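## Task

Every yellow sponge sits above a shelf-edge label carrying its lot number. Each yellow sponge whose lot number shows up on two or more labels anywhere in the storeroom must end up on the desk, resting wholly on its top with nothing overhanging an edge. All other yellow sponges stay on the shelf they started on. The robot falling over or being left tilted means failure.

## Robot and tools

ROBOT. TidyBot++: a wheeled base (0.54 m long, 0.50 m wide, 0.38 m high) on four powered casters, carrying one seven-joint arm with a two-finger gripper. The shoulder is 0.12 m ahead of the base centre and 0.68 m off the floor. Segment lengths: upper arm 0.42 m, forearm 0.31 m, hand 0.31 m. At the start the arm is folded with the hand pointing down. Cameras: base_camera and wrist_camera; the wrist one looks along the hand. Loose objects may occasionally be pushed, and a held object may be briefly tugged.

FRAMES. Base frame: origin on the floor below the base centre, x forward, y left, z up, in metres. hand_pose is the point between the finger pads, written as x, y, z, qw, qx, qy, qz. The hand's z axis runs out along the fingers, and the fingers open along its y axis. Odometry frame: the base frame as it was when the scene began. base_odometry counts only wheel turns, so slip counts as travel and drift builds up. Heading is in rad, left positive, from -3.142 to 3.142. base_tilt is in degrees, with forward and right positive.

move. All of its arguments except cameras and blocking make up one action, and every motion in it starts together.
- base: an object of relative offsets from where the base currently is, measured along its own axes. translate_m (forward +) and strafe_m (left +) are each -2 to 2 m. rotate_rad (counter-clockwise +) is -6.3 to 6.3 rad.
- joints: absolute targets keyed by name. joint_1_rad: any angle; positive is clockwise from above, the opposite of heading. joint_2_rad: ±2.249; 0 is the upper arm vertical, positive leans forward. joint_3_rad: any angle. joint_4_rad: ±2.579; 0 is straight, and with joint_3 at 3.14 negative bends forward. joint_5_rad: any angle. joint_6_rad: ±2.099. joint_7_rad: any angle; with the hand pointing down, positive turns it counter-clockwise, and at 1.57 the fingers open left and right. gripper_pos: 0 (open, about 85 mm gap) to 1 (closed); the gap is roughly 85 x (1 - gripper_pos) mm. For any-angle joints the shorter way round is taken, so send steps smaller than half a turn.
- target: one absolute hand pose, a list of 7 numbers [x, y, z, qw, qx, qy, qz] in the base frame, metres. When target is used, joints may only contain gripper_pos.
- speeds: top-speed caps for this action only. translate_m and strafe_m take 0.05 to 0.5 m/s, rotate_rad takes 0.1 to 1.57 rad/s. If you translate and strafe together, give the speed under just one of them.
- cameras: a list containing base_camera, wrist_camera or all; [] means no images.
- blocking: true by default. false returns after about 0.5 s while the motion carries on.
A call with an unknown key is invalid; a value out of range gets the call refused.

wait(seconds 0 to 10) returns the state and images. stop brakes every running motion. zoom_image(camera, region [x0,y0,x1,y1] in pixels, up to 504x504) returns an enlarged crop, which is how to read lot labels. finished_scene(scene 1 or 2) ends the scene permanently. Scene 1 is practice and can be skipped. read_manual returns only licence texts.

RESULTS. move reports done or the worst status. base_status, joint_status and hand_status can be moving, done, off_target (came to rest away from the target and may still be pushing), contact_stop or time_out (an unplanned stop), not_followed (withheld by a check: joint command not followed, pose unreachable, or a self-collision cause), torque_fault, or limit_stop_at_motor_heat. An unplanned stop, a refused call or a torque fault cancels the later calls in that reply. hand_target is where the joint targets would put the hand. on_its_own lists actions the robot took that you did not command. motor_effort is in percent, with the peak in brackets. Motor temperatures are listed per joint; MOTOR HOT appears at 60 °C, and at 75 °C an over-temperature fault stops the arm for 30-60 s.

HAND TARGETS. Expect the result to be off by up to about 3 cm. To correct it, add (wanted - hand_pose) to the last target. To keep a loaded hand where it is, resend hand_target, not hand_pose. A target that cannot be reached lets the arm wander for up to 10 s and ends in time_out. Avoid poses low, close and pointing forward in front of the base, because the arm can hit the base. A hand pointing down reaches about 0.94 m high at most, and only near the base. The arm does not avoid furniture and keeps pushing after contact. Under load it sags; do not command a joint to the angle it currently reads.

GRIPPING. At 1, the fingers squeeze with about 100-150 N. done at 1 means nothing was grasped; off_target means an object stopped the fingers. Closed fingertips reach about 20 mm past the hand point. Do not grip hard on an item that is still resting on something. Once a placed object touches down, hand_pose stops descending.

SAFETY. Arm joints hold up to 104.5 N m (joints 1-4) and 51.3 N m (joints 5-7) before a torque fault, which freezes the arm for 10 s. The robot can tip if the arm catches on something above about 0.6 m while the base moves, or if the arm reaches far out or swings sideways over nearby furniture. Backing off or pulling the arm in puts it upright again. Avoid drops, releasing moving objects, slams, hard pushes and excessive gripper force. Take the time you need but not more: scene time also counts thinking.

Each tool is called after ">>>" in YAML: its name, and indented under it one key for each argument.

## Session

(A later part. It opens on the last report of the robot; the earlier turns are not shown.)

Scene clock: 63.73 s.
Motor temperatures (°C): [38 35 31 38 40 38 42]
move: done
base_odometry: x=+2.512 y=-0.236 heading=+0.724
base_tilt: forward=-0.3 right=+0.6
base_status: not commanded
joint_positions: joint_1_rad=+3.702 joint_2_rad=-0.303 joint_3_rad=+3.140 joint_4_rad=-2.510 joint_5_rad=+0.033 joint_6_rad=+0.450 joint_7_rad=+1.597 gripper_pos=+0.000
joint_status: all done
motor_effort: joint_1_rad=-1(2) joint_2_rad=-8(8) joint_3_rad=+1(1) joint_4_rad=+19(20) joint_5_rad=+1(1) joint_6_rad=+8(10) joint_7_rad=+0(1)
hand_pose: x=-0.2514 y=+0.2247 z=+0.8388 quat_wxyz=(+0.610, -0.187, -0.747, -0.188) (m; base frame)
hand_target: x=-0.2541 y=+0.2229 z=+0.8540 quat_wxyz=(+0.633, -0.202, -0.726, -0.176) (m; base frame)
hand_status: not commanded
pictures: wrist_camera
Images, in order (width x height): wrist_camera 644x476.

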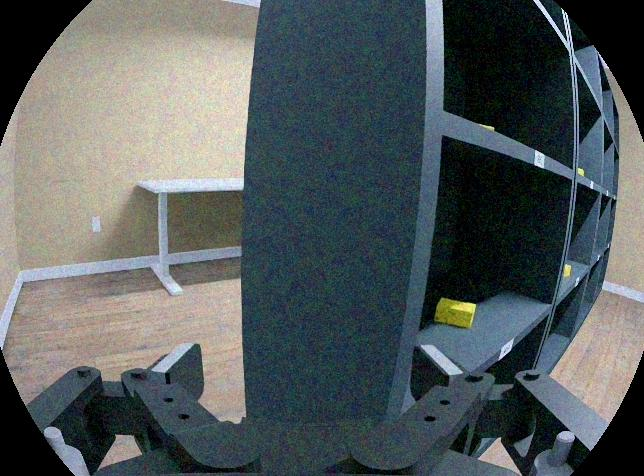

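>>> move:
  base: {"strafe_m": 0.95}
  joints: {"joint_1_rad": 3.1416, "joint_5_rad": -0.03, "joint_6_rad": 0.55, "joint_7_rad": 1.5708}
  cameras: ["base_camera", "wrist_camera"]

>>> move:
  joints: {"joint_6_rad": 0.05}
  cameras: ["wrist_camera"]

Scene clock: 66.80 s.
Motor temperatures (°C): [38 35 31 38 40 38 42]
move: done
base_odometry: x=+1.882 y=+0.475 heading=+0.724
base_tilt: forward=-0.4 right=+0.6
base_status: done
joint_positions: joint_1_rad=+3.159 joint_2_rad=-0.303 joint_3_rad=+3.141 joint_4_rad=-2.510 joint_5_rad=+0.033 joint_6_rad=+0.489 joint_7_rad=+1.597 gripper_pos=+0.000
joint_status: all done
motor_effort: joint_1_rad=+0(2) joint_2_rad=-8(8) joint_3_rad=+0(2) joint_4_rad=+19(21) joint_5_rad=+1(1) joint_6_rad=+9(9) joint_7_rad=+0(1)
hand_pose: x=-0.3161 y=+0.0009 z=+0.8510 quat_wxyz=(+0.653, +0.020, -0.757, -0.018) (m; base frame)
hand_target: x=-0.3172 y=+0.0035 z=+0.8694 quat_wxyz=(+0.676, -0.015, -0.737, +0.003) (m; base frame)
hand_status: not commanded
pictures: base_camera, wrist_camera
Images, in order (width x height): base_camera 644x364, wrist_camera 644x476.

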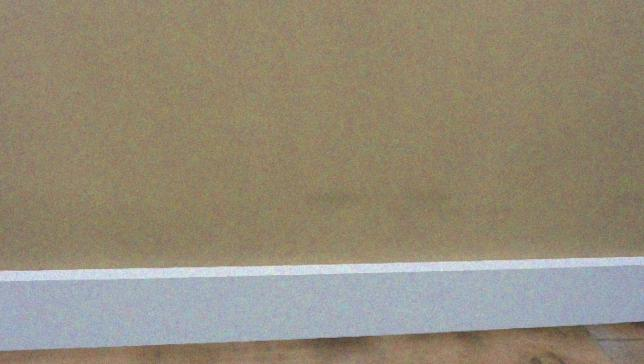

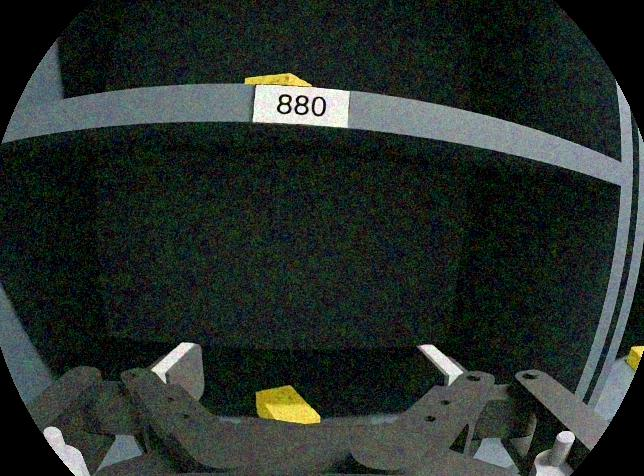

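Scene clock: 67.67 s.
Motor temperatures (°C): [38 35 31 38 40 38 42]
move: done
base_odometry: x=+1.882 y=+0.475 heading=+0.724
base_tilt: forward=-0.4 right=+0.6
base_status: not commanded
joint_positions: joint_1_rad=+3.159 joint_2_rad=-0.303 joint_3_rad=+3.141 joint_4_rad=-2.510 joint_5_rad=+0.033 joint_6_rad=+0.089 joint_7_rad=+1.597 gripper_pos=+0.000
joint_status: all done
motor_effort: joint_1_rad=+0(1) joint_2_rad=-7(8) joint_3_rad=+1(1) joint_4_rad=+19(21) joint_5_rad=+1(1) joint_6_rad=+7(10) joint_7_rad=+0(1)
hand_pose: x=-0.2739 y=+0.0042 z=+0.7346 quat_wxyz=(+0.489, +0.020, -0.872, -0.017) (m; base frame)
hand_target: x=-0.2665 y=-0.0009 z=+0.7240 quat_wxyz=(+0.473, -0.014, -0.881, +0.006) (m; base frame)
hand_status: not commanded
pictures: wrist_camera
Images, in order (width x height): wrist_camera 644x476.

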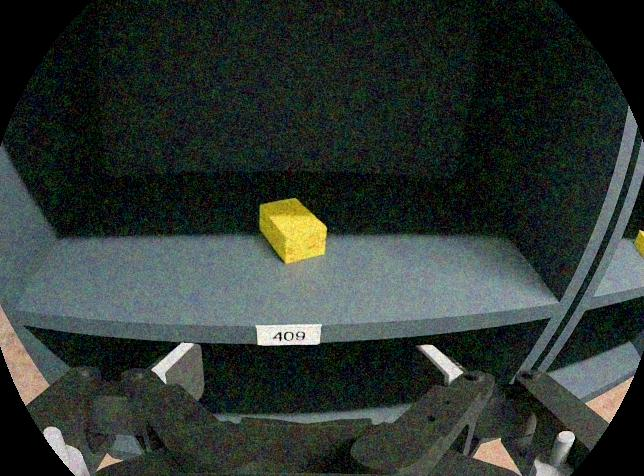

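>>> move:
  base: {"strafe_m": 1.05}
  cameras: ["wrist_camera"]

>>> move:
  joints: {"joint_6_rad": 0.55}
  cameras: ["wrist_camera"]

>>> move:
  base: {"strafe_m": 1.05}
  cameras: ["wrist_camera"]

>>> move:
  joints: {"joint_6_rad": 0.05}
  cameras: ["wrist_camera"]

Scene clock: 70.80 s.
Motor temperatures (°C): [38 35 31 38 40 38 42]
move: done
base_odometry: x=+1.187 y=+1.262 heading=+0.724
base_tilt: forward=-0.4 right=+0.6
base_status: done
joint_positions: joint_1_rad=+3.157 joint_2_rad=-0.303 joint_3_rad=+3.141 joint_4_rad=-2.510 joint_5_rad=+0.033 joint_6_rad=+0.088 joint_7_rad=+1.597 gripper_pos=+0.000
joint_status: not commanded
motor_effort: joint_1_rad=-1(1) joint_2_rad=-7(8) joint_3_rad=+0(2) joint_4_rad=+18(19) joint_5_rad=+1(1) joint_6_rad=+7(8) joint_7_rad=+0(1)
hand_pose: x=-0.2739 y=+0.0035 z=+0.7345 quat_wxyz=(+0.489, +0.020, -0.872, -0.017) (m; base frame)
hand_target: x=-0.2665 y=-0.0009 z=+0.7240 quat_wxyz=(+0.473, -0.014, -0.881, +0.006) (m; base frame)
hand_status: not commanded
pictures: wrist_camera
Images, in order (width x height): wrist_camera 644x476.

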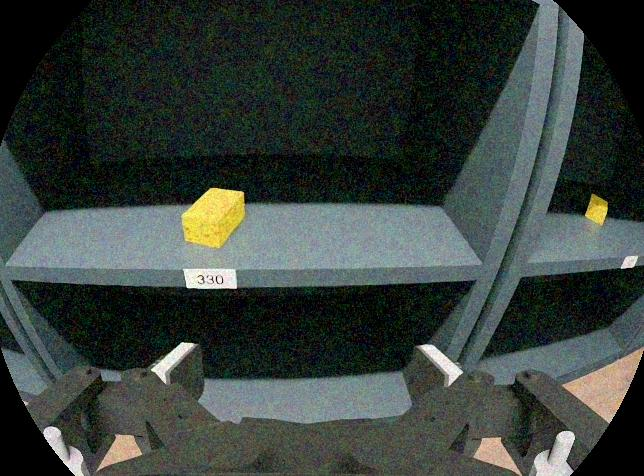

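Scene clock: 71.67 s.
Motor temperatures (°C): [38 35 31 38 40 38 42]
move: done
base_odometry: x=+1.187 y=+1.262 heading=+0.724
base_tilt: forward=-0.4 right=+0.6
base_status: not commanded
joint_positions: joint_1_rad=+3.157 joint_2_rad=-0.304 joint_3_rad=+3.141 joint_4_rad=-2.510 joint_5_rad=+0.033 joint_6_rad=+0.503 joint_7_rad=+1.597 gripper_pos=+0.000
joint_status: all done
motor_effort: joint_1_rad=+0(1) joint_2_rad=-8(8) joint_3_rad=+1(1) joint_4_rad=+19(22) joint_5_rad=+1(1) joint_6_rad=+9(10) joint_7_rad=-1(1)
hand_pose: x=-0.3167 y=+0.0000 z=+0.8555 quat_wxyz=(+0.658, +0.021, -0.752, -0.017) (m; base frame)
hand_target: x=-0.3172 y=+0.0035 z=+0.8694 quat_wxyz=(+0.676, -0.015, -0.737, +0.003) (m; base frame)
hand_status: not commanded
pictures: wrist_camera
Images, in order (width x height): wrist_camera 644x476.

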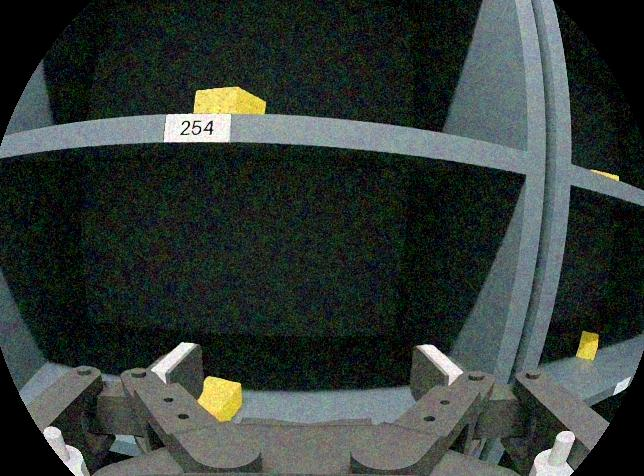

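Scene clock: 74.60 s.
Motor temperatures (°C): [38 35 31 38 40 38 42]
move: done
base_odometry: x=+0.492 y=+2.049 heading=+0.724
base_tilt: forward=-0.4 right=+0.6
base_status: done
joint_positions: joint_1_rad=+3.156 joint_2_rad=-0.304 joint_3_rad=+3.141 joint_4_rad=-2.510 joint_5_rad=+0.033 joint_6_rad=+0.504 joint_7_rad=+1.597 gripper_pos=+0.000
joint_status: not commanded
motor_effort: joint_1_rad=-1(2) joint_2_rad=-7(9) joint_3_rad=+1(2) joint_4_rad=+19(20) joint_5_rad=+1(1) joint_6_rad=+9(10) joint_7_rad=+0(1)
hand_pose: x=-0.3167 y=-0.0006 z=+0.8556 quat_wxyz=(+0.659, +0.021, -0.752, -0.017) (m; base frame)
hand_target: x=-0.3172 y=+0.0035 z=+0.8694 quat_wxyz=(+0.676, -0.015, -0.737, +0.003) (m; base frame)
hand_status: not commanded
pictures: wrist_camera
Images, in order (width x height): wrist_camera 644x476.

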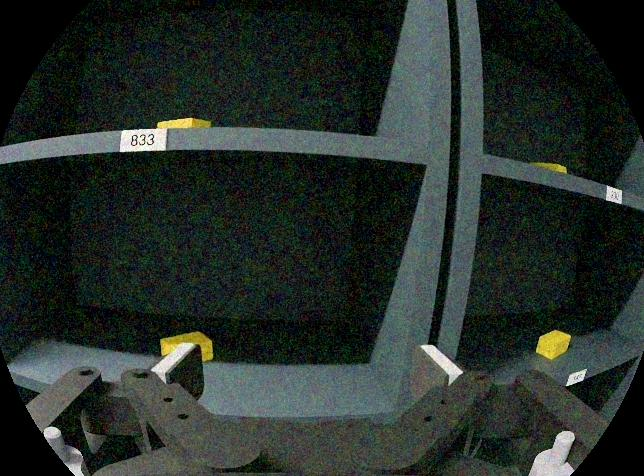

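Scene clock: 75.47 s.
Motor temperatures (°C): [38 35 31 38 40 38 42]
move: done
base_odometry: x=+0.492 y=+2.049 heading=+0.724
base_tilt: forward=-0.4 right=+0.6
base_status: not commanded
joint_positions: joint_1_rad=+3.156 joint_2_rad=-0.304 joint_3_rad=+3.141 joint_4_rad=-2.510 joint_5_rad=+0.033 joint_6_rad=+0.091 joint_7_rad=+1.597 gripper_pos=+0.000
joint_status: all done
motor_effort: joint_1_rad=+0(1) joint_2_rad=-7(8) joint_3_rad=+0(1) joint_4_rad=+19(21) joint_5_rad=+1(1) joint_6_rad=+8(9) joint_7_rad=+0(1)
hand_pose: x=-0.2743 y=+0.0030 z=+0.7352 quat_wxyz=(+0.490, +0.021, -0.871, -0.017) (m; base frame)
hand_target: x=-0.2665 y=-0.0009 z=+0.7240 quat_wxyz=(+0.473, -0.014, -0.881, +0.006) (m; base frame)
hand_status: not commanded
pictures: wrist_camera
Images, in order (width x height): wrist_camera 644x476.

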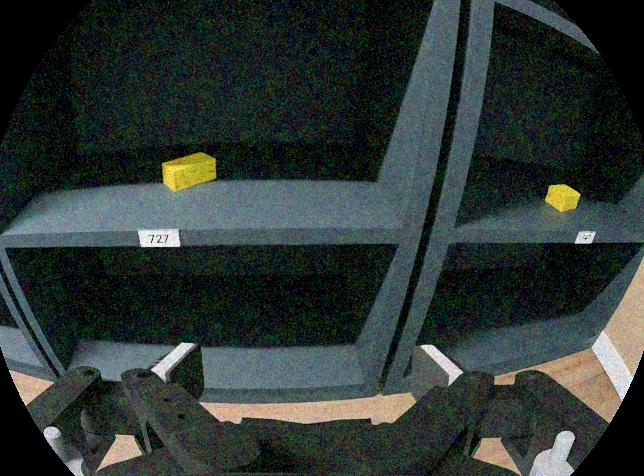

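>>> move:
  base: {"strafe_m": 0.8, "translate_m": -0.05, "rotate_rad": 0.03}
  cameras: ["base_camera", "wrist_camera"]

>>> move:
  joints: {"joint_6_rad": 0.55}
  cameras: ["wrist_camera"]

Scene clock: 80.80 s.
Motor temperatures (°C): [38 35 31 38 40 38 42]
move: time_out
base_odometry: x=-0.073 y=+2.614 heading=+0.755
base_tilt: forward=-0.4 right=+0.6
base_status: translate_m time_out (by the wheels' count: -0.050 of -0.050); strafe_m time_out (by the wheels' count: +0.797 of +0.800); rotate_rad time_out (by the wheels' count: +0.031 of +0.030)
joint_positions: joint_1_rad=+3.154 joint_2_rad=-0.298 joint_3_rad=+3.142 joint_4_rad=-2.510 joint_5_rad=+0.033 joint_6_rad=+0.089 joint_7_rad=+1.597 gripper_pos=+0.000
joint_status: not commanded
motor_effort: joint_1_rad=+0(3) joint_2_rad=-10(15) joint_3_rad=+0(3) joint_4_rad=+19(22) joint_5_rad=+1(1) joint_6_rad=+8(9) joint_7_rad=+0(1)
hand_pose: x=-0.2743 y=+0.0025 z=+0.7325 quat_wxyz=(+0.487, +0.021, -0.873, -0.016) (m; base frame)
hand_target: x=-0.2665 y=-0.0009 z=+0.7240 quat_wxyz=(+0.473, -0.014, -0.881, +0.006) (m; base frame)
hand_status: not commanded
pictures: base_camera, wrist_camera
Images, in order (width x height): base_camera 644x364, wrist_camera 644x476.

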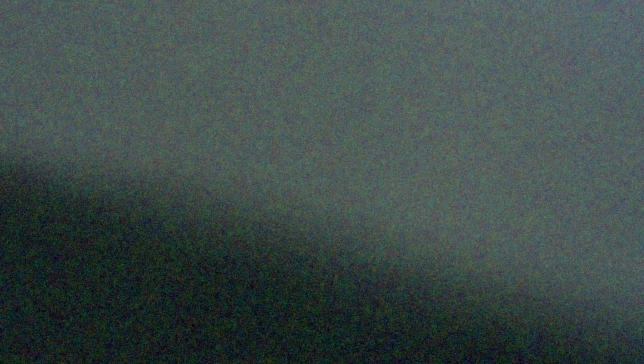

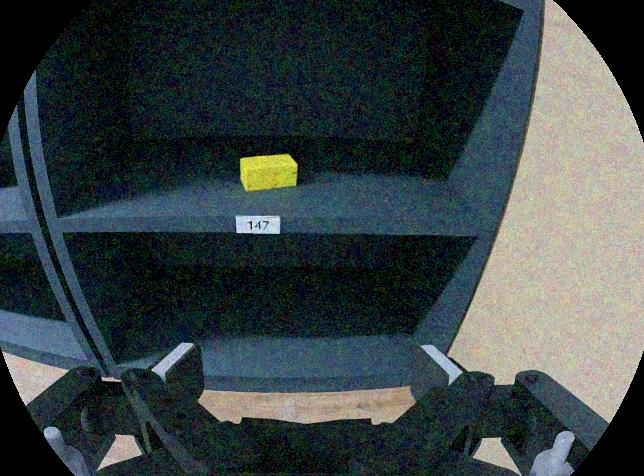

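not run: a stop that you did not command came earlier in this reply.

>>> move:
  base: {"translate_m": -0.12}
  joints: {"joint_6_rad": 0.55}
  cameras: ["base_camera", "wrist_camera"]

Scene clock: 82.17 s.
Motor temperatures (°C): [38 35 31 38 40 38 42]
move: done
base_odometry: x=-0.161 y=+2.532 heading=+0.755
base_tilt: forward=-0.4 right=+0.6
base_status: done
joint_positions: joint_1_rad=+3.154 joint_2_rad=-0.306 joint_3_rad=+3.142 joint_4_rad=-2.510 joint_5_rad=+0.033 joint_6_rad=+0.505 joint_7_rad=+1.597 gripper_pos=+0.000
joint_status: all done
motor_effort: joint_1_rad=+0(1) joint_2_rad=-8(13) joint_3_rad=+1(1) joint_4_rad=+20(22) joint_5_rad=+1(1) joint_6_rad=+9(11) joint_7_rad=+0(1)
hand_pose: x=-0.3163 y=-0.0011 z=+0.8571 quat_wxyz=(+0.660, +0.022, -0.751, -0.016) (m; base frame)
hand_target: x=-0.3172 y=+0.0035 z=+0.8694 quat_wxyz=(+0.676, -0.015, -0.737, +0.003) (m; base frame)
hand_status: not commanded
pictures: base_camera, wrist_camera
Images, in order (width x height): base_camera 644x364, wrist_camera 644x476.

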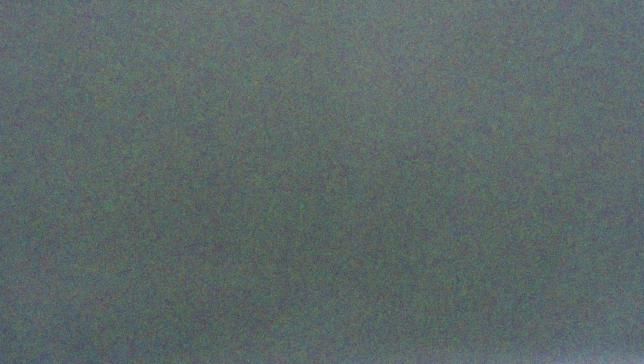

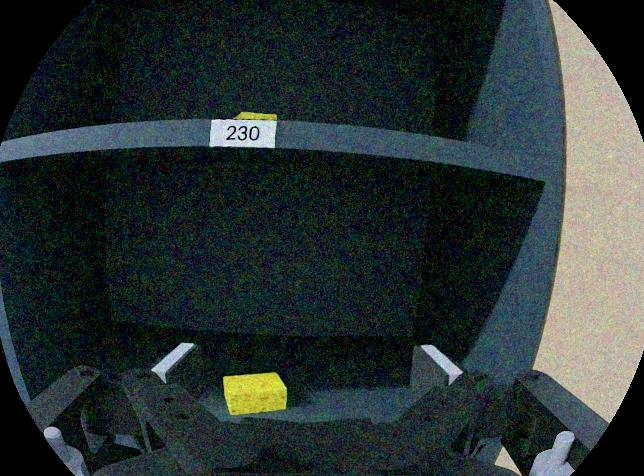

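>>> zoom_image:
  camera: "wrist_camera"
  region: [200, 100, 290, 160]

>>> move:
  base: {"strafe_m": 0.05, "translate_m": -0.06}
  cameras: ["base_camera", "wrist_camera"]

Scaled by 5.600.

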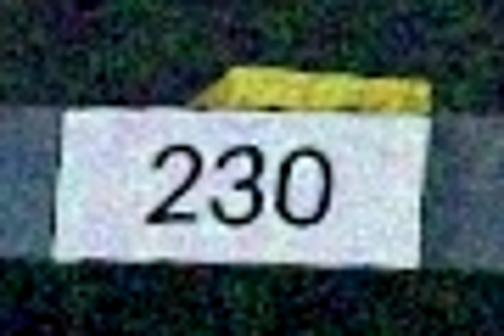

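Scene clock: 83.50 s.
Motor temperatures (°C): [38 35 31 38 40 38 42]
move: done
base_odometry: x=-0.239 y=+2.527 heading=+0.755
base_tilt: forward=-0.4 right=+0.6
base_status: done
joint_positions: joint_1_rad=+3.154 joint_2_rad=-0.306 joint_3_rad=+3.142 joint_4_rad=-2.510 joint_5_rad=+0.033 joint_6_rad=+0.505 joint_7_rad=+1.597 gripper_pos=+0.000
joint_status: not commanded
motor_effort: joint_1_rad=+0(1) joint_2_rad=-8(10) joint_3_rad=+0(2) joint_4_rad=+19(20) joint_5_rad=+1(1) joint_6_rad=+9(9) joint_7_rad=+0(1)
hand_pose: x=-0.3163 y=-0.0011 z=+0.8570 quat_wxyz=(+0.660, +0.022, -0.751, -0.016) (m; base frame)
hand_target: x=-0.3172 y=+0.0035 z=+0.8694 quat_wxyz=(+0.676, -0.015, -0.737, +0.003) (m; base frame)
hand_status: not commanded
pictures: base_camera, wrist_camera
Images, in order (width x height): base_camera 644x364, wrist_camera 644x476.

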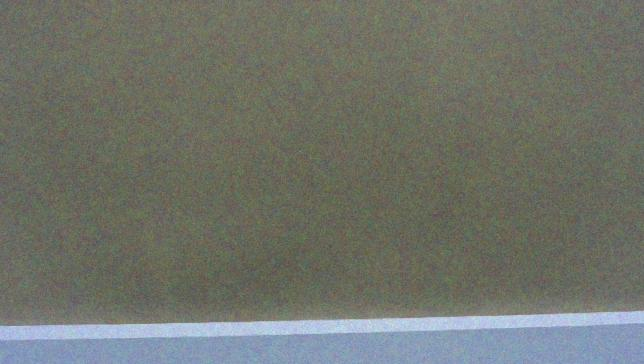

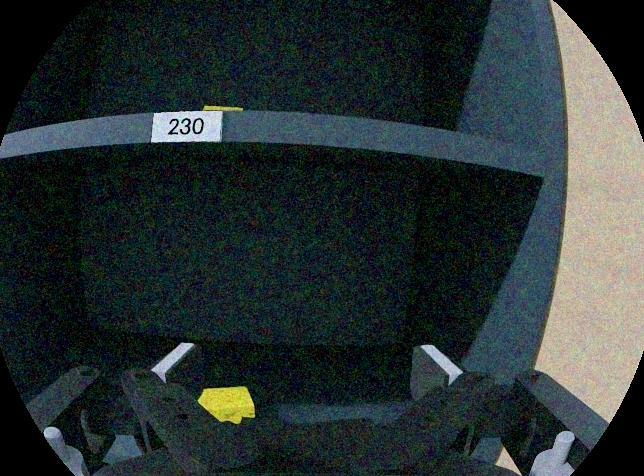

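>>> move:
  joints: {"joint_2_rad": -0.306, "joint_4_rad": -2.51, "joint_6_rad": -0.83}
  cameras: []

>>> move:
  base: {"rotate_rad": 3.166}
  joints: {"joint_1_rad": 0.0}
  cameras: ["base_camera"]

Scene clock: 89.03 s.
Motor temperatures (°C): [38 35 31 38 40 38 42]
move: done
base_odometry: x=-0.239 y=+2.527 heading=+0.755
base_tilt: forward=-0.3 right=+0.6
base_status: not commanded
joint_positions: joint_1_rad=+3.154 joint_2_rad=-0.306 joint_3_rad=+3.142 joint_4_rad=-2.510 joint_5_rad=+0.033 joint_6_rad=-0.774 joint_7_rad=+1.597 gripper_pos=+0.000
joint_status: all done
motor_effort: joint_1_rad=+0(1) joint_2_rad=-3(8) joint_3_rad=+0(1) joint_4_rad=+14(20) joint_5_rad=+1(1) joint_6_rad=+1(9) joint_7_rad=+0(1)
hand_pose: x=-0.0582 y=+0.0081 z=+0.5898 quat_wxyz=(+0.081, +0.018, -0.996, -0.014) (m; base frame)
hand_target: x=-0.0412 y=-0.0082 z=+0.5876 quat_wxyz=(+0.054, -0.010, -0.998, +0.012) (m; base frame)
hand_status: not commanded
pictures: none
No camera images: "cameras" was empty.

Scene clock: 92.97 s.
Motor temperatures (°C): [38 35 31 38 40 38 42]
move: done
base_odometry: x=-0.239 y=+2.527 heading=-2.363
base_tilt: forward=-0.3 right=+0.6
base_status: done
joint_positions: joint_1_rad=+6.264 joint_2_rad=-0.306 joint_3_rad=+3.142 joint_4_rad=-2.510 joint_5_rad=+0.033 joint_6_rad=-0.775 joint_7_rad=+1.597 gripper_pos=+0.000
joint_status: all done
motor_effort: joint_1_rad=+0(2) joint_2_rad=-3(4) joint_3_rad=+0(1) joint_4_rad=+15(15) joint_5_rad=+1(1) joint_6_rad=+2(3) joint_7_rad=+0(1)
hand_pose: x=+0.2961 y=-0.0025 z=+0.5898 quat_wxyz=(-0.013, -0.996, -0.034, -0.081) (m; base frame)
hand_target: x=+0.2792 y=+0.0082 z=+0.5876 quat_wxyz=(+0.012, -0.998, +0.010, -0.054) (m; base frame)
hand_status: not commanded
pictures: base_camera
Images, in order (width x height): base_camera 644x364.

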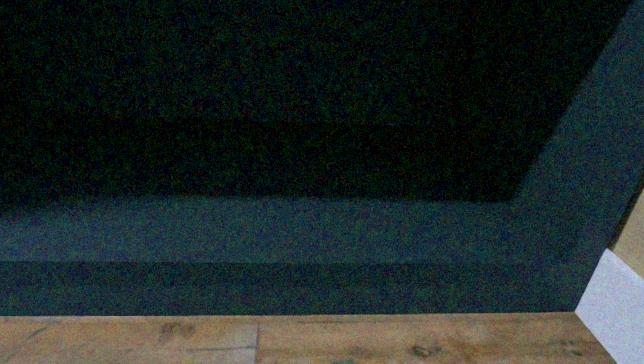

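>>> move:
  base: {"translate_m": -0.15, "strafe_m": 0.13}
  joints: {"joint_1_rad": 0.0, "joint_2_rad": -0.5, "joint_3_rad": 3.1416, "joint_4_rad": -1.2, "joint_5_rad": -0.06, "joint_6_rad": -1.1, "joint_7_rad": 1.5708}
  cameras: ["wrist_camera"]

Scene clock: 96.13 s.
Motor temperatures (°C): [38 35 31 38 40 38 42]
move: done
base_odometry: x=-0.041 y=+2.539 heading=-2.362
base_tilt: forward=-0.4 right=+0.6
base_status: done
joint_positions: joint_1_rad=+6.265 joint_2_rad=-0.489 joint_3_rad=+3.142 joint_4_rad=-1.218 joint_5_rad=+0.015 joint_6_rad=-1.044 joint_7_rad=+1.597 gripper_pos=+0.000
joint_status: all done
motor_effort: joint_1_rad=-1(2) joint_2_rad=+1(7) joint_3_rad=+1(2) joint_4_rad=+17(22) joint_5_rad=+1(2) joint_6_rad=+9(9) joint_7_rad=+0(1)
hand_pose: x=+0.4354 y=+0.0030 z=+1.2256 quat_wxyz=(-0.010, -0.774, -0.016, -0.632) (m; base frame)
hand_target: x=+0.4225 y=+0.0180 z=+1.2211 quat_wxyz=(+0.029, -0.783, -0.006, -0.621) (m; base frame)
hand_status: not commanded
pictures: wrist_camera
Images, in order (width x height): wrist_camera 644x476.

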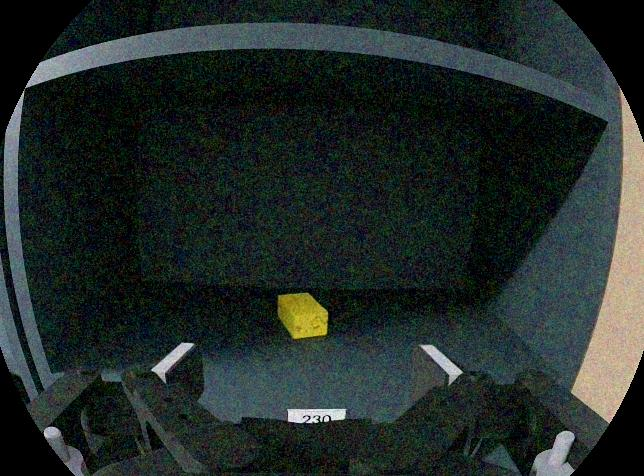

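>>> zoom_image:
  camera: "wrist_camera"
  region: [260, 280, 350, 350]

Scaled by 5.600.

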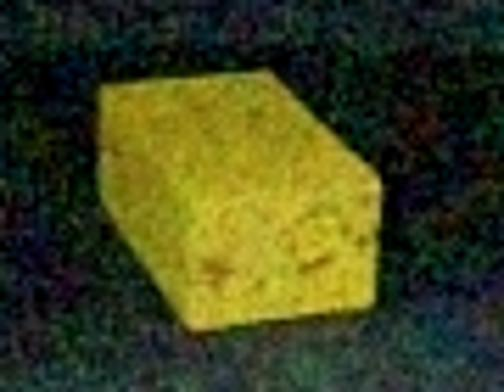

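>>> move:
  base: {"translate_m": 0.269, "strafe_m": -0.098}
  speeds: {"translate_m": 0.25}
  cameras: ["base_camera", "wrist_camera"]

Scene clock: 102.50 s.
Motor temperatures (°C): [38 35 31 38 40 38 42]
move: done
base_odometry: x=-0.301 y=+2.420 heading=-2.362
base_tilt: forward=-0.3 right=+0.6
base_status: done
joint_positions: joint_1_rad=+6.266 joint_2_rad=-0.496 joint_3_rad=+3.142 joint_4_rad=-1.216 joint_5_rad=+0.011 joint_6_rad=-1.046 joint_7_rad=+1.597 gripper_pos=+0.000
joint_status: not commanded
motor_effort: joint_1_rad=-1(1) joint_2_rad=+1(5) joint_3_rad=+1(2) joint_4_rad=+17(18) joint_5_rad=+1(1) joint_6_rad=+9(10) joint_7_rad=+0(1)
hand_pose: x=+0.4316 y=+0.0038 z=+1.2277 quat_wxyz=(-0.008, -0.773, -0.016, -0.635) (m; base frame)
hand_target: x=+0.4225 y=+0.0180 z=+1.2211 quat_wxyz=(+0.029, -0.783, -0.006, -0.621) (m; base frame)
hand_status: not commanded
pictures: base_camera, wrist_camera
Images, in order (width x height): base_camera 644x364, wrist_camera 644x476.

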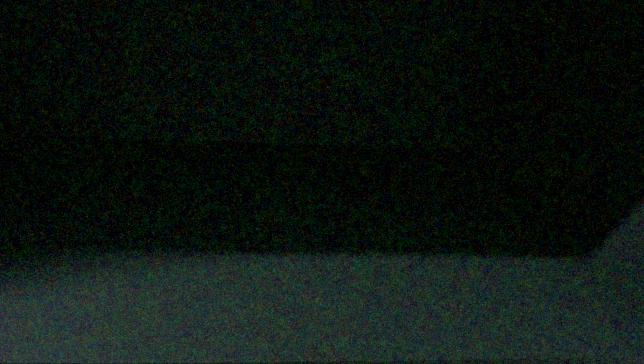

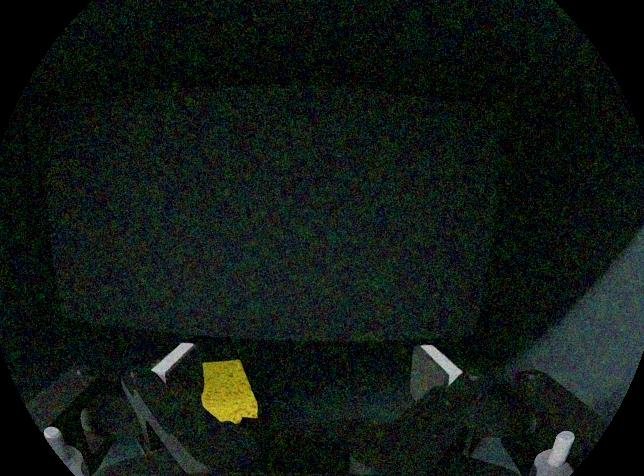

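>>> move:
  cameras: ["wrist_camera"]

Scene clock: 103.60 s.
Motor temperatures (°C): [38 35 31 38 40 38 42]
base_odometry: x=-0.301 y=+2.420 heading=-2.362
base_tilt: forward=-0.3 right=+0.6
base_status: done
joint_positions: joint_1_rad=+6.266 joint_2_rad=-0.496 joint_3_rad=+3.142 joint_4_rad=-1.216 joint_5_rad=+0.011 joint_6_rad=-1.046 joint_7_rad=+1.597 gripper_pos=+0.000
joint_status: not commanded
motor_effort: joint_1_rad=+0(1) joint_2_rad=+1(5) joint_3_rad=+0(2) joint_4_rad=+17(18) joint_5_rad=+0(1) joint_6_rad=+8(10) joint_7_rad=-1(1)
hand_pose: x=+0.4316 y=+0.0038 z=+1.2277 quat_wxyz=(-0.008, -0.773, -0.016, -0.635) (m; base frame)
hand_target: x=+0.4225 y=+0.0180 z=+1.2211 quat_wxyz=(+0.029, -0.783, -0.006, -0.621) (m; base frame)
hand_status: not commanded
pictures: wrist_camera
Images, in order (width x height): wrist_camera 644x476.

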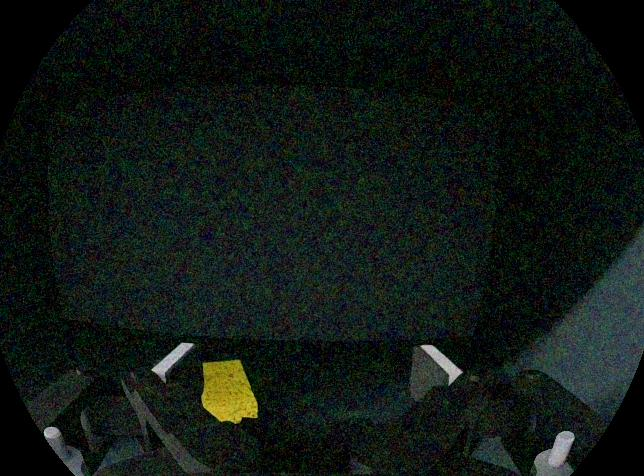

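>>> move:
  joints: {"joint_1_rad": -0.244, "joint_2_rad": 0.1635, "joint_3_rad": 3.1416, "joint_4_rad": -0.6147, "joint_5_rad": -0.04, "joint_6_rad": -1.578, "joint_7_rad": 1.71}
  cameras: ["wrist_camera"]

Scene clock: 106.13 s.
Motor temperatures (°C): [38 35 31 38 40 38 42]
move: done
base_odometry: x=-0.301 y=+2.420 heading=-2.362
base_tilt: forward=-0.3 right=+0.6
base_status: not commanded
joint_positions: joint_1_rad=+6.058 joint_2_rad=+0.150 joint_3_rad=+3.142 joint_4_rad=-0.637 joint_5_rad=+0.011 joint_6_rad=-1.520 joint_7_rad=+1.668 gripper_pos=+0.000
joint_status: all done
motor_effort: joint_1_rad=+0(2) joint_2_rad=-21(24) joint_3_rad=+0(2) joint_4_rad=+16(18) joint_5_rad=+1(2) joint_6_rad=+7(10) joint_7_rad=+0(1)
hand_pose: x=+0.6225 y=+0.1135 z=+1.1108 quat_wxyz=(+0.021, -0.903, -0.145, -0.405) (m; base frame)
hand_target: x=+0.6097 y=+0.1364 z=+1.1009 quat_wxyz=(+0.038, -0.905, -0.184, -0.381) (m; base frame)
hand_status: not commanded
pictures: wrist_camera
Images, in order (width x height): wrist_camera 644x476.

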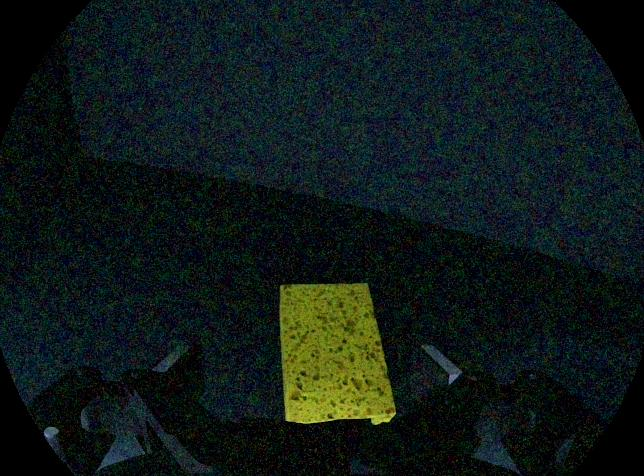

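>>> move:
  joints: {"joint_1_rad": -0.18, "joint_2_rad": 0.187, "joint_3_rad": 3.1416, "joint_4_rad": -0.77, "joint_5_rad": -0.04, "joint_6_rad": -1.39, "joint_7_rad": 1.79}
  cameras: ["wrist_camera"]

Scene clock: 109.13 s.
Motor temperatures (°C): [38 35 31 38 40 38 42]
move: done
base_odometry: x=-0.301 y=+2.420 heading=-2.362
base_tilt: forward=-0.3 right=+0.6
base_status: not commanded
joint_positions: joint_1_rad=+6.087 joint_2_rad=+0.170 joint_3_rad=+3.142 joint_4_rad=-0.745 joint_5_rad=+0.011 joint_6_rad=-1.445 joint_7_rad=+1.747 gripper_pos=+0.000
joint_status: all done
motor_effort: joint_1_rad=-1(2) joint_2_rad=-23(26) joint_3_rad=+0(1) joint_4_rad=+18(19) joint_5_rad=+1(2) joint_6_rad=+7(7) joint_7_rad=+0(1)
hand_pose: x=+0.6488 y=+0.1031 z=+1.0671 quat_wxyz=(-0.001, -0.909, -0.170, -0.381) (m; base frame)
hand_target: x=+0.6647 y=+0.1131 z=+1.0584 quat_wxyz=(+0.012, -0.903, -0.187, -0.387) (m; base frame)
hand_status: not commanded
pictures: wrist_camera
Images, in order (width x height): wrist_camera 644x476.

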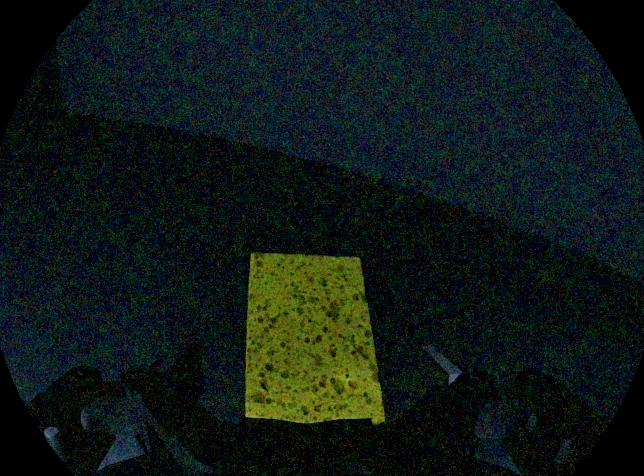

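>>> move:
  joints: {"joint_1_rad": -0.18, "joint_2_rad": 0.218, "joint_3_rad": 3.1416, "joint_4_rad": -0.87, "joint_5_rad": -0.04, "joint_6_rad": -1.257, "joint_7_rad": 1.79}
  cameras: ["wrist_camera"]

>>> zoom_image:
  camera: "wrist_camera"
  region: [80, 200, 560, 470]

Scene clock: 110.87 s.
Motor temperatures (°C): [38 35 31 38 40 38 42]
move: done
base_odometry: x=-0.301 y=+2.420 heading=-2.362
base_tilt: forward=-0.3 right=+0.6
base_status: not commanded
joint_positions: joint_1_rad=+6.087 joint_2_rad=+0.202 joint_3_rad=+3.142 joint_4_rad=-0.843 joint_5_rad=+0.011 joint_6_rad=-1.317 joint_7_rad=+1.749 gripper_pos=+0.000
joint_status: all done
motor_effort: joint_1_rad=+0(2) joint_2_rad=-25(28) joint_3_rad=+0(1) joint_4_rad=+19(20) joint_5_rad=+1(2) joint_6_rad=+6(7) joint_7_rad=+0(1)
hand_pose: x=+0.6833 y=+0.1100 z=+1.0306 quat_wxyz=(-0.002, -0.909, -0.171, -0.380) (m; base frame)
hand_target: x=+0.6990 y=+0.1189 z=+1.0211 quat_wxyz=(+0.012, -0.903, -0.184, -0.388) (m; base frame)
hand_status: not commanded
pictures: wrist_camera
Images, in order (width x height): wrist_camera 644x476.

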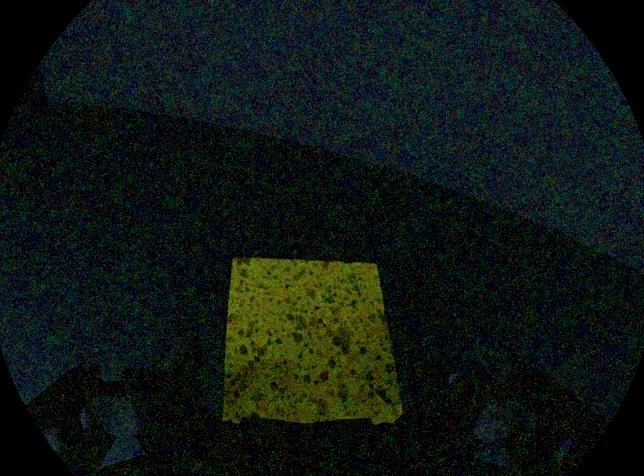

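Scaled by 1.050.

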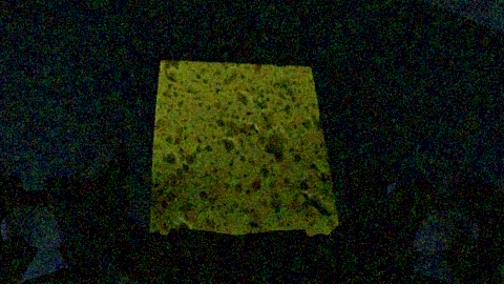

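>>> move:
  joints: {"gripper_pos": 0.4}
  cameras: ["wrist_camera"]

Scene clock: 111.83 s.
Motor temperatures (°C): [38 35 31 38 40 38 42]
move: done
base_odometry: x=-0.301 y=+2.420 heading=-2.362
base_tilt: forward=-0.3 right=+0.6
base_status: not commanded
joint_positions: joint_1_rad=+6.087 joint_2_rad=+0.200 joint_3_rad=+3.142 joint_4_rad=-0.843 joint_5_rad=+0.011 joint_6_rad=-1.313 joint_7_rad=+1.749 gripper_pos=+0.381
joint_status: all done
motor_effort: joint_1_rad=+0(1) joint_2_rad=-24(26) joint_3_rad=+0(0) joint_4_rad=+18(19) joint_5_rad=+1(1) joint_6_rad=+6(7) joint_7_rad=+0(0)
hand_pose: x=+0.6836 y=+0.1101 z=+1.0325 quat_wxyz=(-0.002, -0.908, -0.171, -0.383) (m; base frame)
hand_target: x=+0.6990 y=+0.1189 z=+1.0211 quat_wxyz=(+0.012, -0.903, -0.184, -0.388) (m; base frame)
hand_status: not commanded
pictures: wrist_camera
Images, in order (width x height): wrist_camera 644x476.

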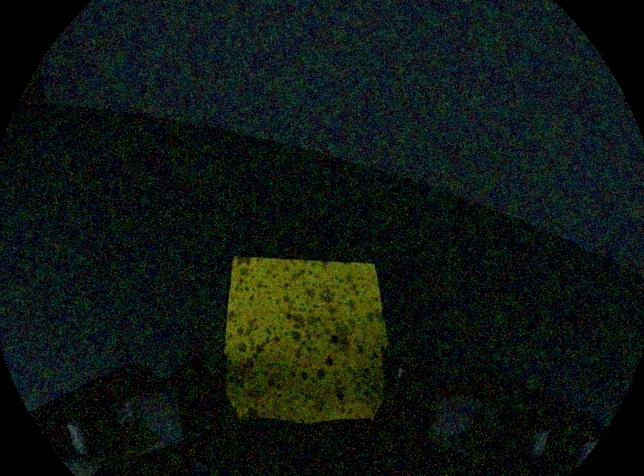

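>>> move:
  joints: {"gripper_pos": 0.55}
  cameras: ["wrist_camera"]

Scene clock: 117.50 s.
Motor temperatures (°C): [38 35 31 38 40 38 42]
move: off_target
base_odometry: x=-0.301 y=+2.420 heading=-2.362
base_tilt: forward=-0.3 right=+0.6
base_status: not commanded
joint_positions: joint_1_rad=+6.087 joint_2_rad=+0.200 joint_3_rad=+3.142 joint_4_rad=-0.843 joint_5_rad=+0.011 joint_6_rad=-1.313 joint_7_rad=+1.749 gripper_pos=+0.394
joint_status: gripper_pos off_target (ended at +0.394, target +0.550)
motor_effort: joint_1_rad=+0(1) joint_2_rad=-23(24) joint_3_rad=+0(0) joint_4_rad=+17(18) joint_5_rad=+1(1) joint_6_rad=+6(7) joint_7_rad=+0(0)
hand_pose: x=+0.6836 y=+0.1101 z=+1.0326 quat_wxyz=(-0.002, -0.908, -0.171, -0.383) (m; base frame)
hand_target: x=+0.6990 y=+0.1189 z=+1.0211 quat_wxyz=(+0.012, -0.903, -0.184, -0.388) (m; base frame)
hand_status: not commanded
pictures: wrist_camera
Images, in order (width x height): wrist_camera 644x476.

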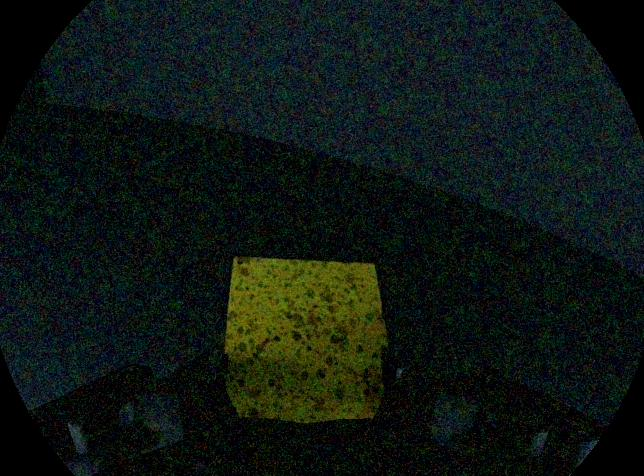

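>>> move:
  joints: {"joint_1_rad": -0.18, "joint_2_rad": 0.197, "joint_3_rad": 3.1416, "joint_4_rad": -0.57, "joint_5_rad": -0.04, "joint_6_rad": -1.62, "gripper_pos": 0.8}
  cameras: ["wrist_camera"]
  blocking: false

>>> wait:
  seconds: 1.2
  cameras: ["wrist_camera"]

Scene clock: 118.73 s.
Motor temperatures (°C): [38 35 31 38 40 38 42]
move: moving
base_odometry: x=-0.301 y=+2.420 heading=-2.362
base_tilt: forward=-0.3 right=+0.6
base_status: not commanded
joint_positions: joint_1_rad=+6.087 joint_2_rad=+0.202 joint_3_rad=+3.142 joint_4_rad=-0.770 joint_5_rad=+0.011 joint_6_rad=-1.374 joint_7_rad=+1.749 gripper_pos=+0.395
joint_status: joint_1_rad moving; joint_2_rad moving; joint_3_rad moving; joint_4_rad moving; joint_5_rad moving; joint_6_rad moving; gripper_pos moving
motor_effort: joint_1_rad=+0(1) joint_2_rad=-26(28) joint_3_rad=+0(1) joint_4_rad=+19(21) joint_5_rad=+0(2) joint_6_rad=+8(8) joint_7_rad=-1(1)
hand_pose: x=+0.6749 y=+0.1083 z=+1.0533 quat_wxyz=(-0.002, -0.906, -0.170, -0.387) (m; base frame)
hand_target: x=+0.6678 y=+0.1137 z=+1.0559 quat_wxyz=(+0.012, -0.906, -0.188, -0.379) (m; base frame)
hand_status: not commanded
pictures: wrist_camera
Images, in order (width x height): wrist_camera 644x476.

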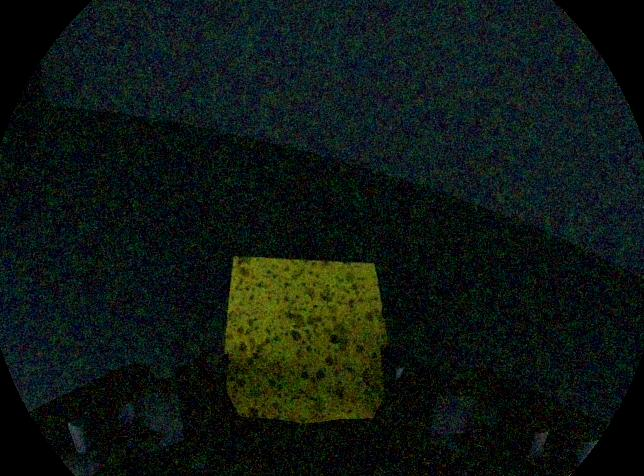

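Scene clock: 119.63 s.
Motor temperatures (°C): [38 35 31 38 40 38 42]
earlier move: off_target
base_odometry: x=-0.301 y=+2.420 heading=-2.362
base_tilt: forward=-0.3 right=+0.6
base_status: not commanded
joint_positions: joint_1_rad=+6.087 joint_2_rad=+0.191 joint_3_rad=+3.142 joint_4_rad=-0.589 joint_5_rad=+0.011 joint_6_rad=-1.562 joint_7_rad=+1.749 gripper_pos=+0.395
joint_status: gripper_pos off_target (ended at +0.395, target +0.800); the others done
motor_effort: joint_1_rad=+0(1) joint_2_rad=-22(28) joint_3_rad=+0(1) joint_4_rad=+16(21) joint_5_rad=+1(2) joint_6_rad=+7(8) joint_7_rad=+0(1)
hand_pose: x=+0.6337 y=+0.1001 z=+1.1014 quat_wxyz=(-0.001, -0.905, -0.169, -0.389) (m; base frame)
hand_target: x=+0.6218 y=+0.1055 z=+1.0942 quat_wxyz=(+0.011, -0.909, -0.192, -0.369) (m; base frame)
hand_status: not commanded
wait: 0.90 of 1.2 s (the move ended)
pictures: wrist_camera
Images, in order (width x height): wrist_camera 644x476.

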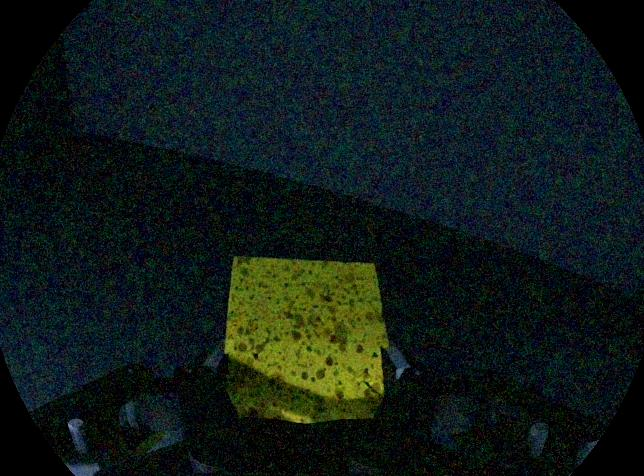

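>>> move:
  joints: {"joint_1_rad": -0.05, "joint_2_rad": -0.5, "joint_3_rad": 3.1416, "joint_4_rad": -1.22, "joint_5_rad": -0.04, "joint_6_rad": -1.1}
  cameras: ["wrist_camera"]

>>> move:
  base: {"translate_m": -0.14}
  cameras: ["wrist_camera", "base_camera"]

Scene clock: 122.40 s.
Motor temperatures (°C): [38 35 31 38 40 38 42]
move: done
base_odometry: x=-0.301 y=+2.420 heading=-2.362
base_tilt: forward=-0.3 right=+0.6
base_status: not commanded
joint_positions: joint_1_rad=+6.213 joint_2_rad=-0.490 joint_3_rad=+3.142 joint_4_rad=-1.190 joint_5_rad=+0.011 joint_6_rad=-1.163 joint_7_rad=+1.749 gripper_pos=+0.395
joint_status: all done
motor_effort: joint_1_rad=+0(2) joint_2_rad=+1(25) joint_3_rad=+1(1) joint_4_rad=+17(18) joint_5_rad=+1(2) joint_6_rad=+8(9) joint_7_rad=+0(1)
hand_pose: x=+0.4208 y=+0.0194 z=+1.2039 quat_wxyz=(-0.038, -0.796, -0.098, -0.596) (m; base frame)
hand_target: x=+0.4251 y=+0.0278 z=+1.2108 quat_wxyz=(-0.032, -0.782, -0.110, -0.613) (m; base frame)
hand_status: not commanded
pictures: wrist_camera
Images, in order (width x height): wrist_camera 644x476.

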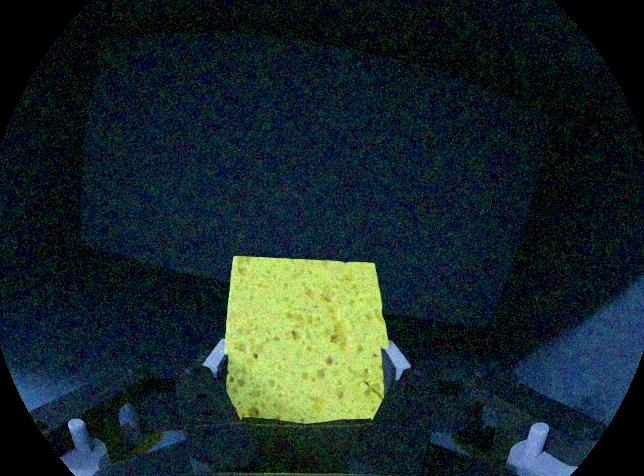

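Scene clock: 123.87 s.
Motor temperatures (°C): [38 35 31 38 40 38 42]
move: done
base_odometry: x=-0.202 y=+2.518 heading=-2.361
base_tilt: forward=-0.4 right=+0.6
base_status: done
joint_positions: joint_1_rad=+6.216 joint_2_rad=-0.503 joint_3_rad=+3.142 joint_4_rad=-1.196 joint_5_rad=+0.010 joint_6_rad=-1.160 joint_7_rad=+1.749 gripper_pos=+0.395
joint_status: not commanded
motor_effort: joint_1_rad=+0(1) joint_2_rad=+2(7) joint_3_rad=+1(2) joint_4_rad=+16(18) joint_5_rad=+1(2) joint_6_rad=+9(9) joint_7_rad=+0(1)
hand_pose: x=+0.4153 y=+0.0183 z=+1.2058 quat_wxyz=(-0.039, -0.793, -0.097, -0.600) (m; base frame)
hand_target: x=+0.4251 y=+0.0278 z=+1.2108 quat_wxyz=(-0.032, -0.782, -0.110, -0.613) (m; base frame)
hand_status: not commanded
pictures: base_camera, wrist_camera
Images, in order (width x height): base_camera 644x364, wrist_camera 644x476.

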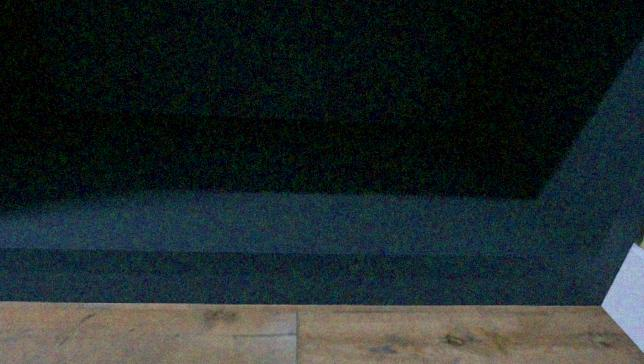

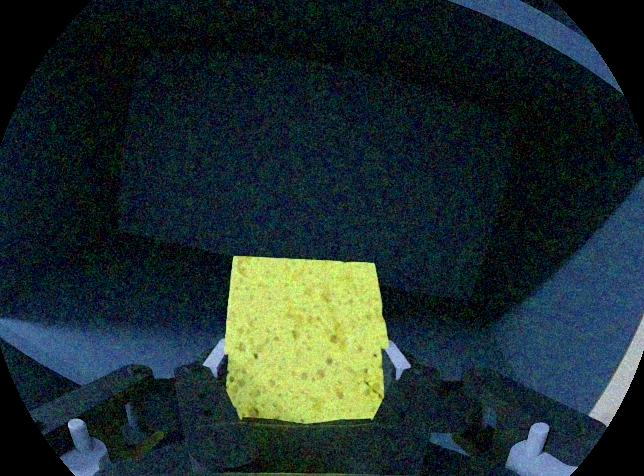

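>>> move:
  joints: {"joint_1_rad": 0.0, "joint_2_rad": -0.75, "joint_3_rad": 3.1416, "joint_4_rad": -1.9, "joint_5_rad": -0.04, "joint_6_rad": -0.9}
  cameras: []

>>> move:
  base: {"strafe_m": 1.0}
  joints: {"joint_1_rad": 0.0, "joint_2_rad": -0.306, "joint_3_rad": 3.1416, "joint_4_rad": -2.5, "joint_5_rad": -0.04, "joint_6_rad": -0.83}
  cameras: ["base_camera", "wrist_camera"]

Scene clock: 126.50 s.
Motor temperatures (°C): [38 35 31 38 40 38 42]
move: done
base_odometry: x=-0.202 y=+2.518 heading=-2.361
base_tilt: forward=-0.4 right=+0.6
base_status: not commanded
joint_positions: joint_1_rad=+6.263 joint_2_rad=-0.730 joint_3_rad=+3.142 joint_4_rad=-1.872 joint_5_rad=+0.010 joint_6_rad=-0.962 joint_7_rad=+1.749 gripper_pos=+0.395
joint_status: all done
motor_effort: joint_1_rad=+0(2) joint_2_rad=+4(6) joint_3_rad=+1(1) joint_4_rad=+21(22) joint_5_rad=+1(2) joint_6_rad=+7(10) joint_7_rad=+0(1)
hand_pose: x=+0.3923 y=+0.0041 z=+0.9679 quat_wxyz=(-0.044, -0.864, -0.086, -0.494) (m; base frame)
hand_target: x=+0.3953 y=+0.0111 z=+0.9747 quat_wxyz=(-0.037, -0.850, -0.091, -0.518) (m; base frame)
hand_status: not commanded
pictures: none
No camera images: "cameras" was empty.

Scene clock: 129.33 s.
Motor temperatures (°C): [38 35 31 38 40 38 42]
move: done
base_odometry: x=+0.502 y=+1.808 heading=-2.361
base_tilt: forward=-0.4 right=+0.6
base_status: done
joint_positions: joint_1_rad=+6.265 joint_2_rad=-0.322 joint_3_rad=+3.142 joint_4_rad=-2.472 joint_5_rad=+0.010 joint_6_rad=-0.887 joint_7_rad=+1.749 gripper_pos=+0.395
joint_status: all done
motor_effort: joint_1_rad=-1(1) joint_2_rad=-2(6) joint_3_rad=+0(2) joint_4_rad=+15(21) joint_5_rad=+1(2) joint_6_rad=+2(8) joint_7_rad=+0(1)
hand_pose: x=+0.2815 y=+0.0018 z=+0.5994 quat_wxyz=(-0.008, -0.993, -0.101, -0.052) (m; base frame)
hand_target: x=+0.2841 y=+0.0105 z=+0.5906 quat_wxyz=(+0.009, -0.993, -0.097, -0.060) (m; base frame)
hand_status: not commanded
pictures: base_camera, wrist_camera
Images, in order (width x height): base_camera 644x364, wrist_camera 644x476.

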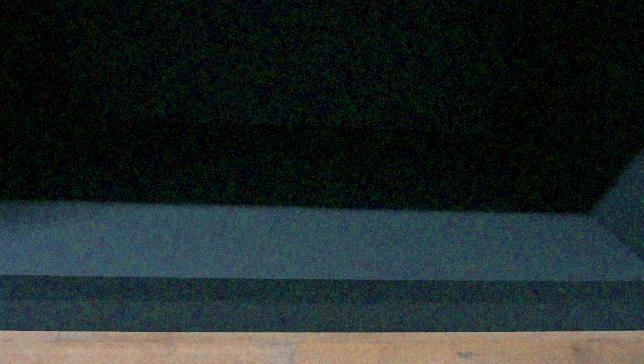

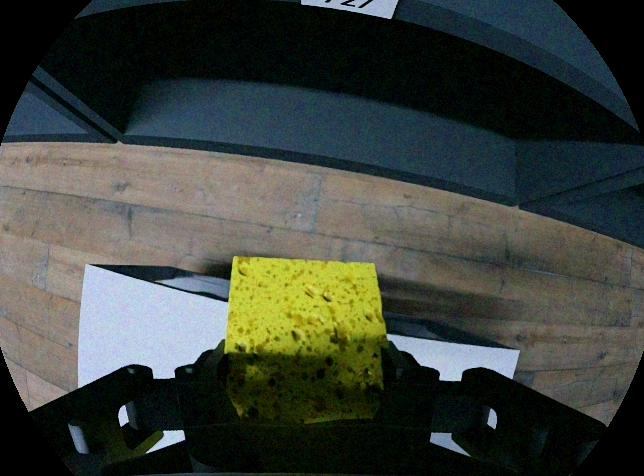

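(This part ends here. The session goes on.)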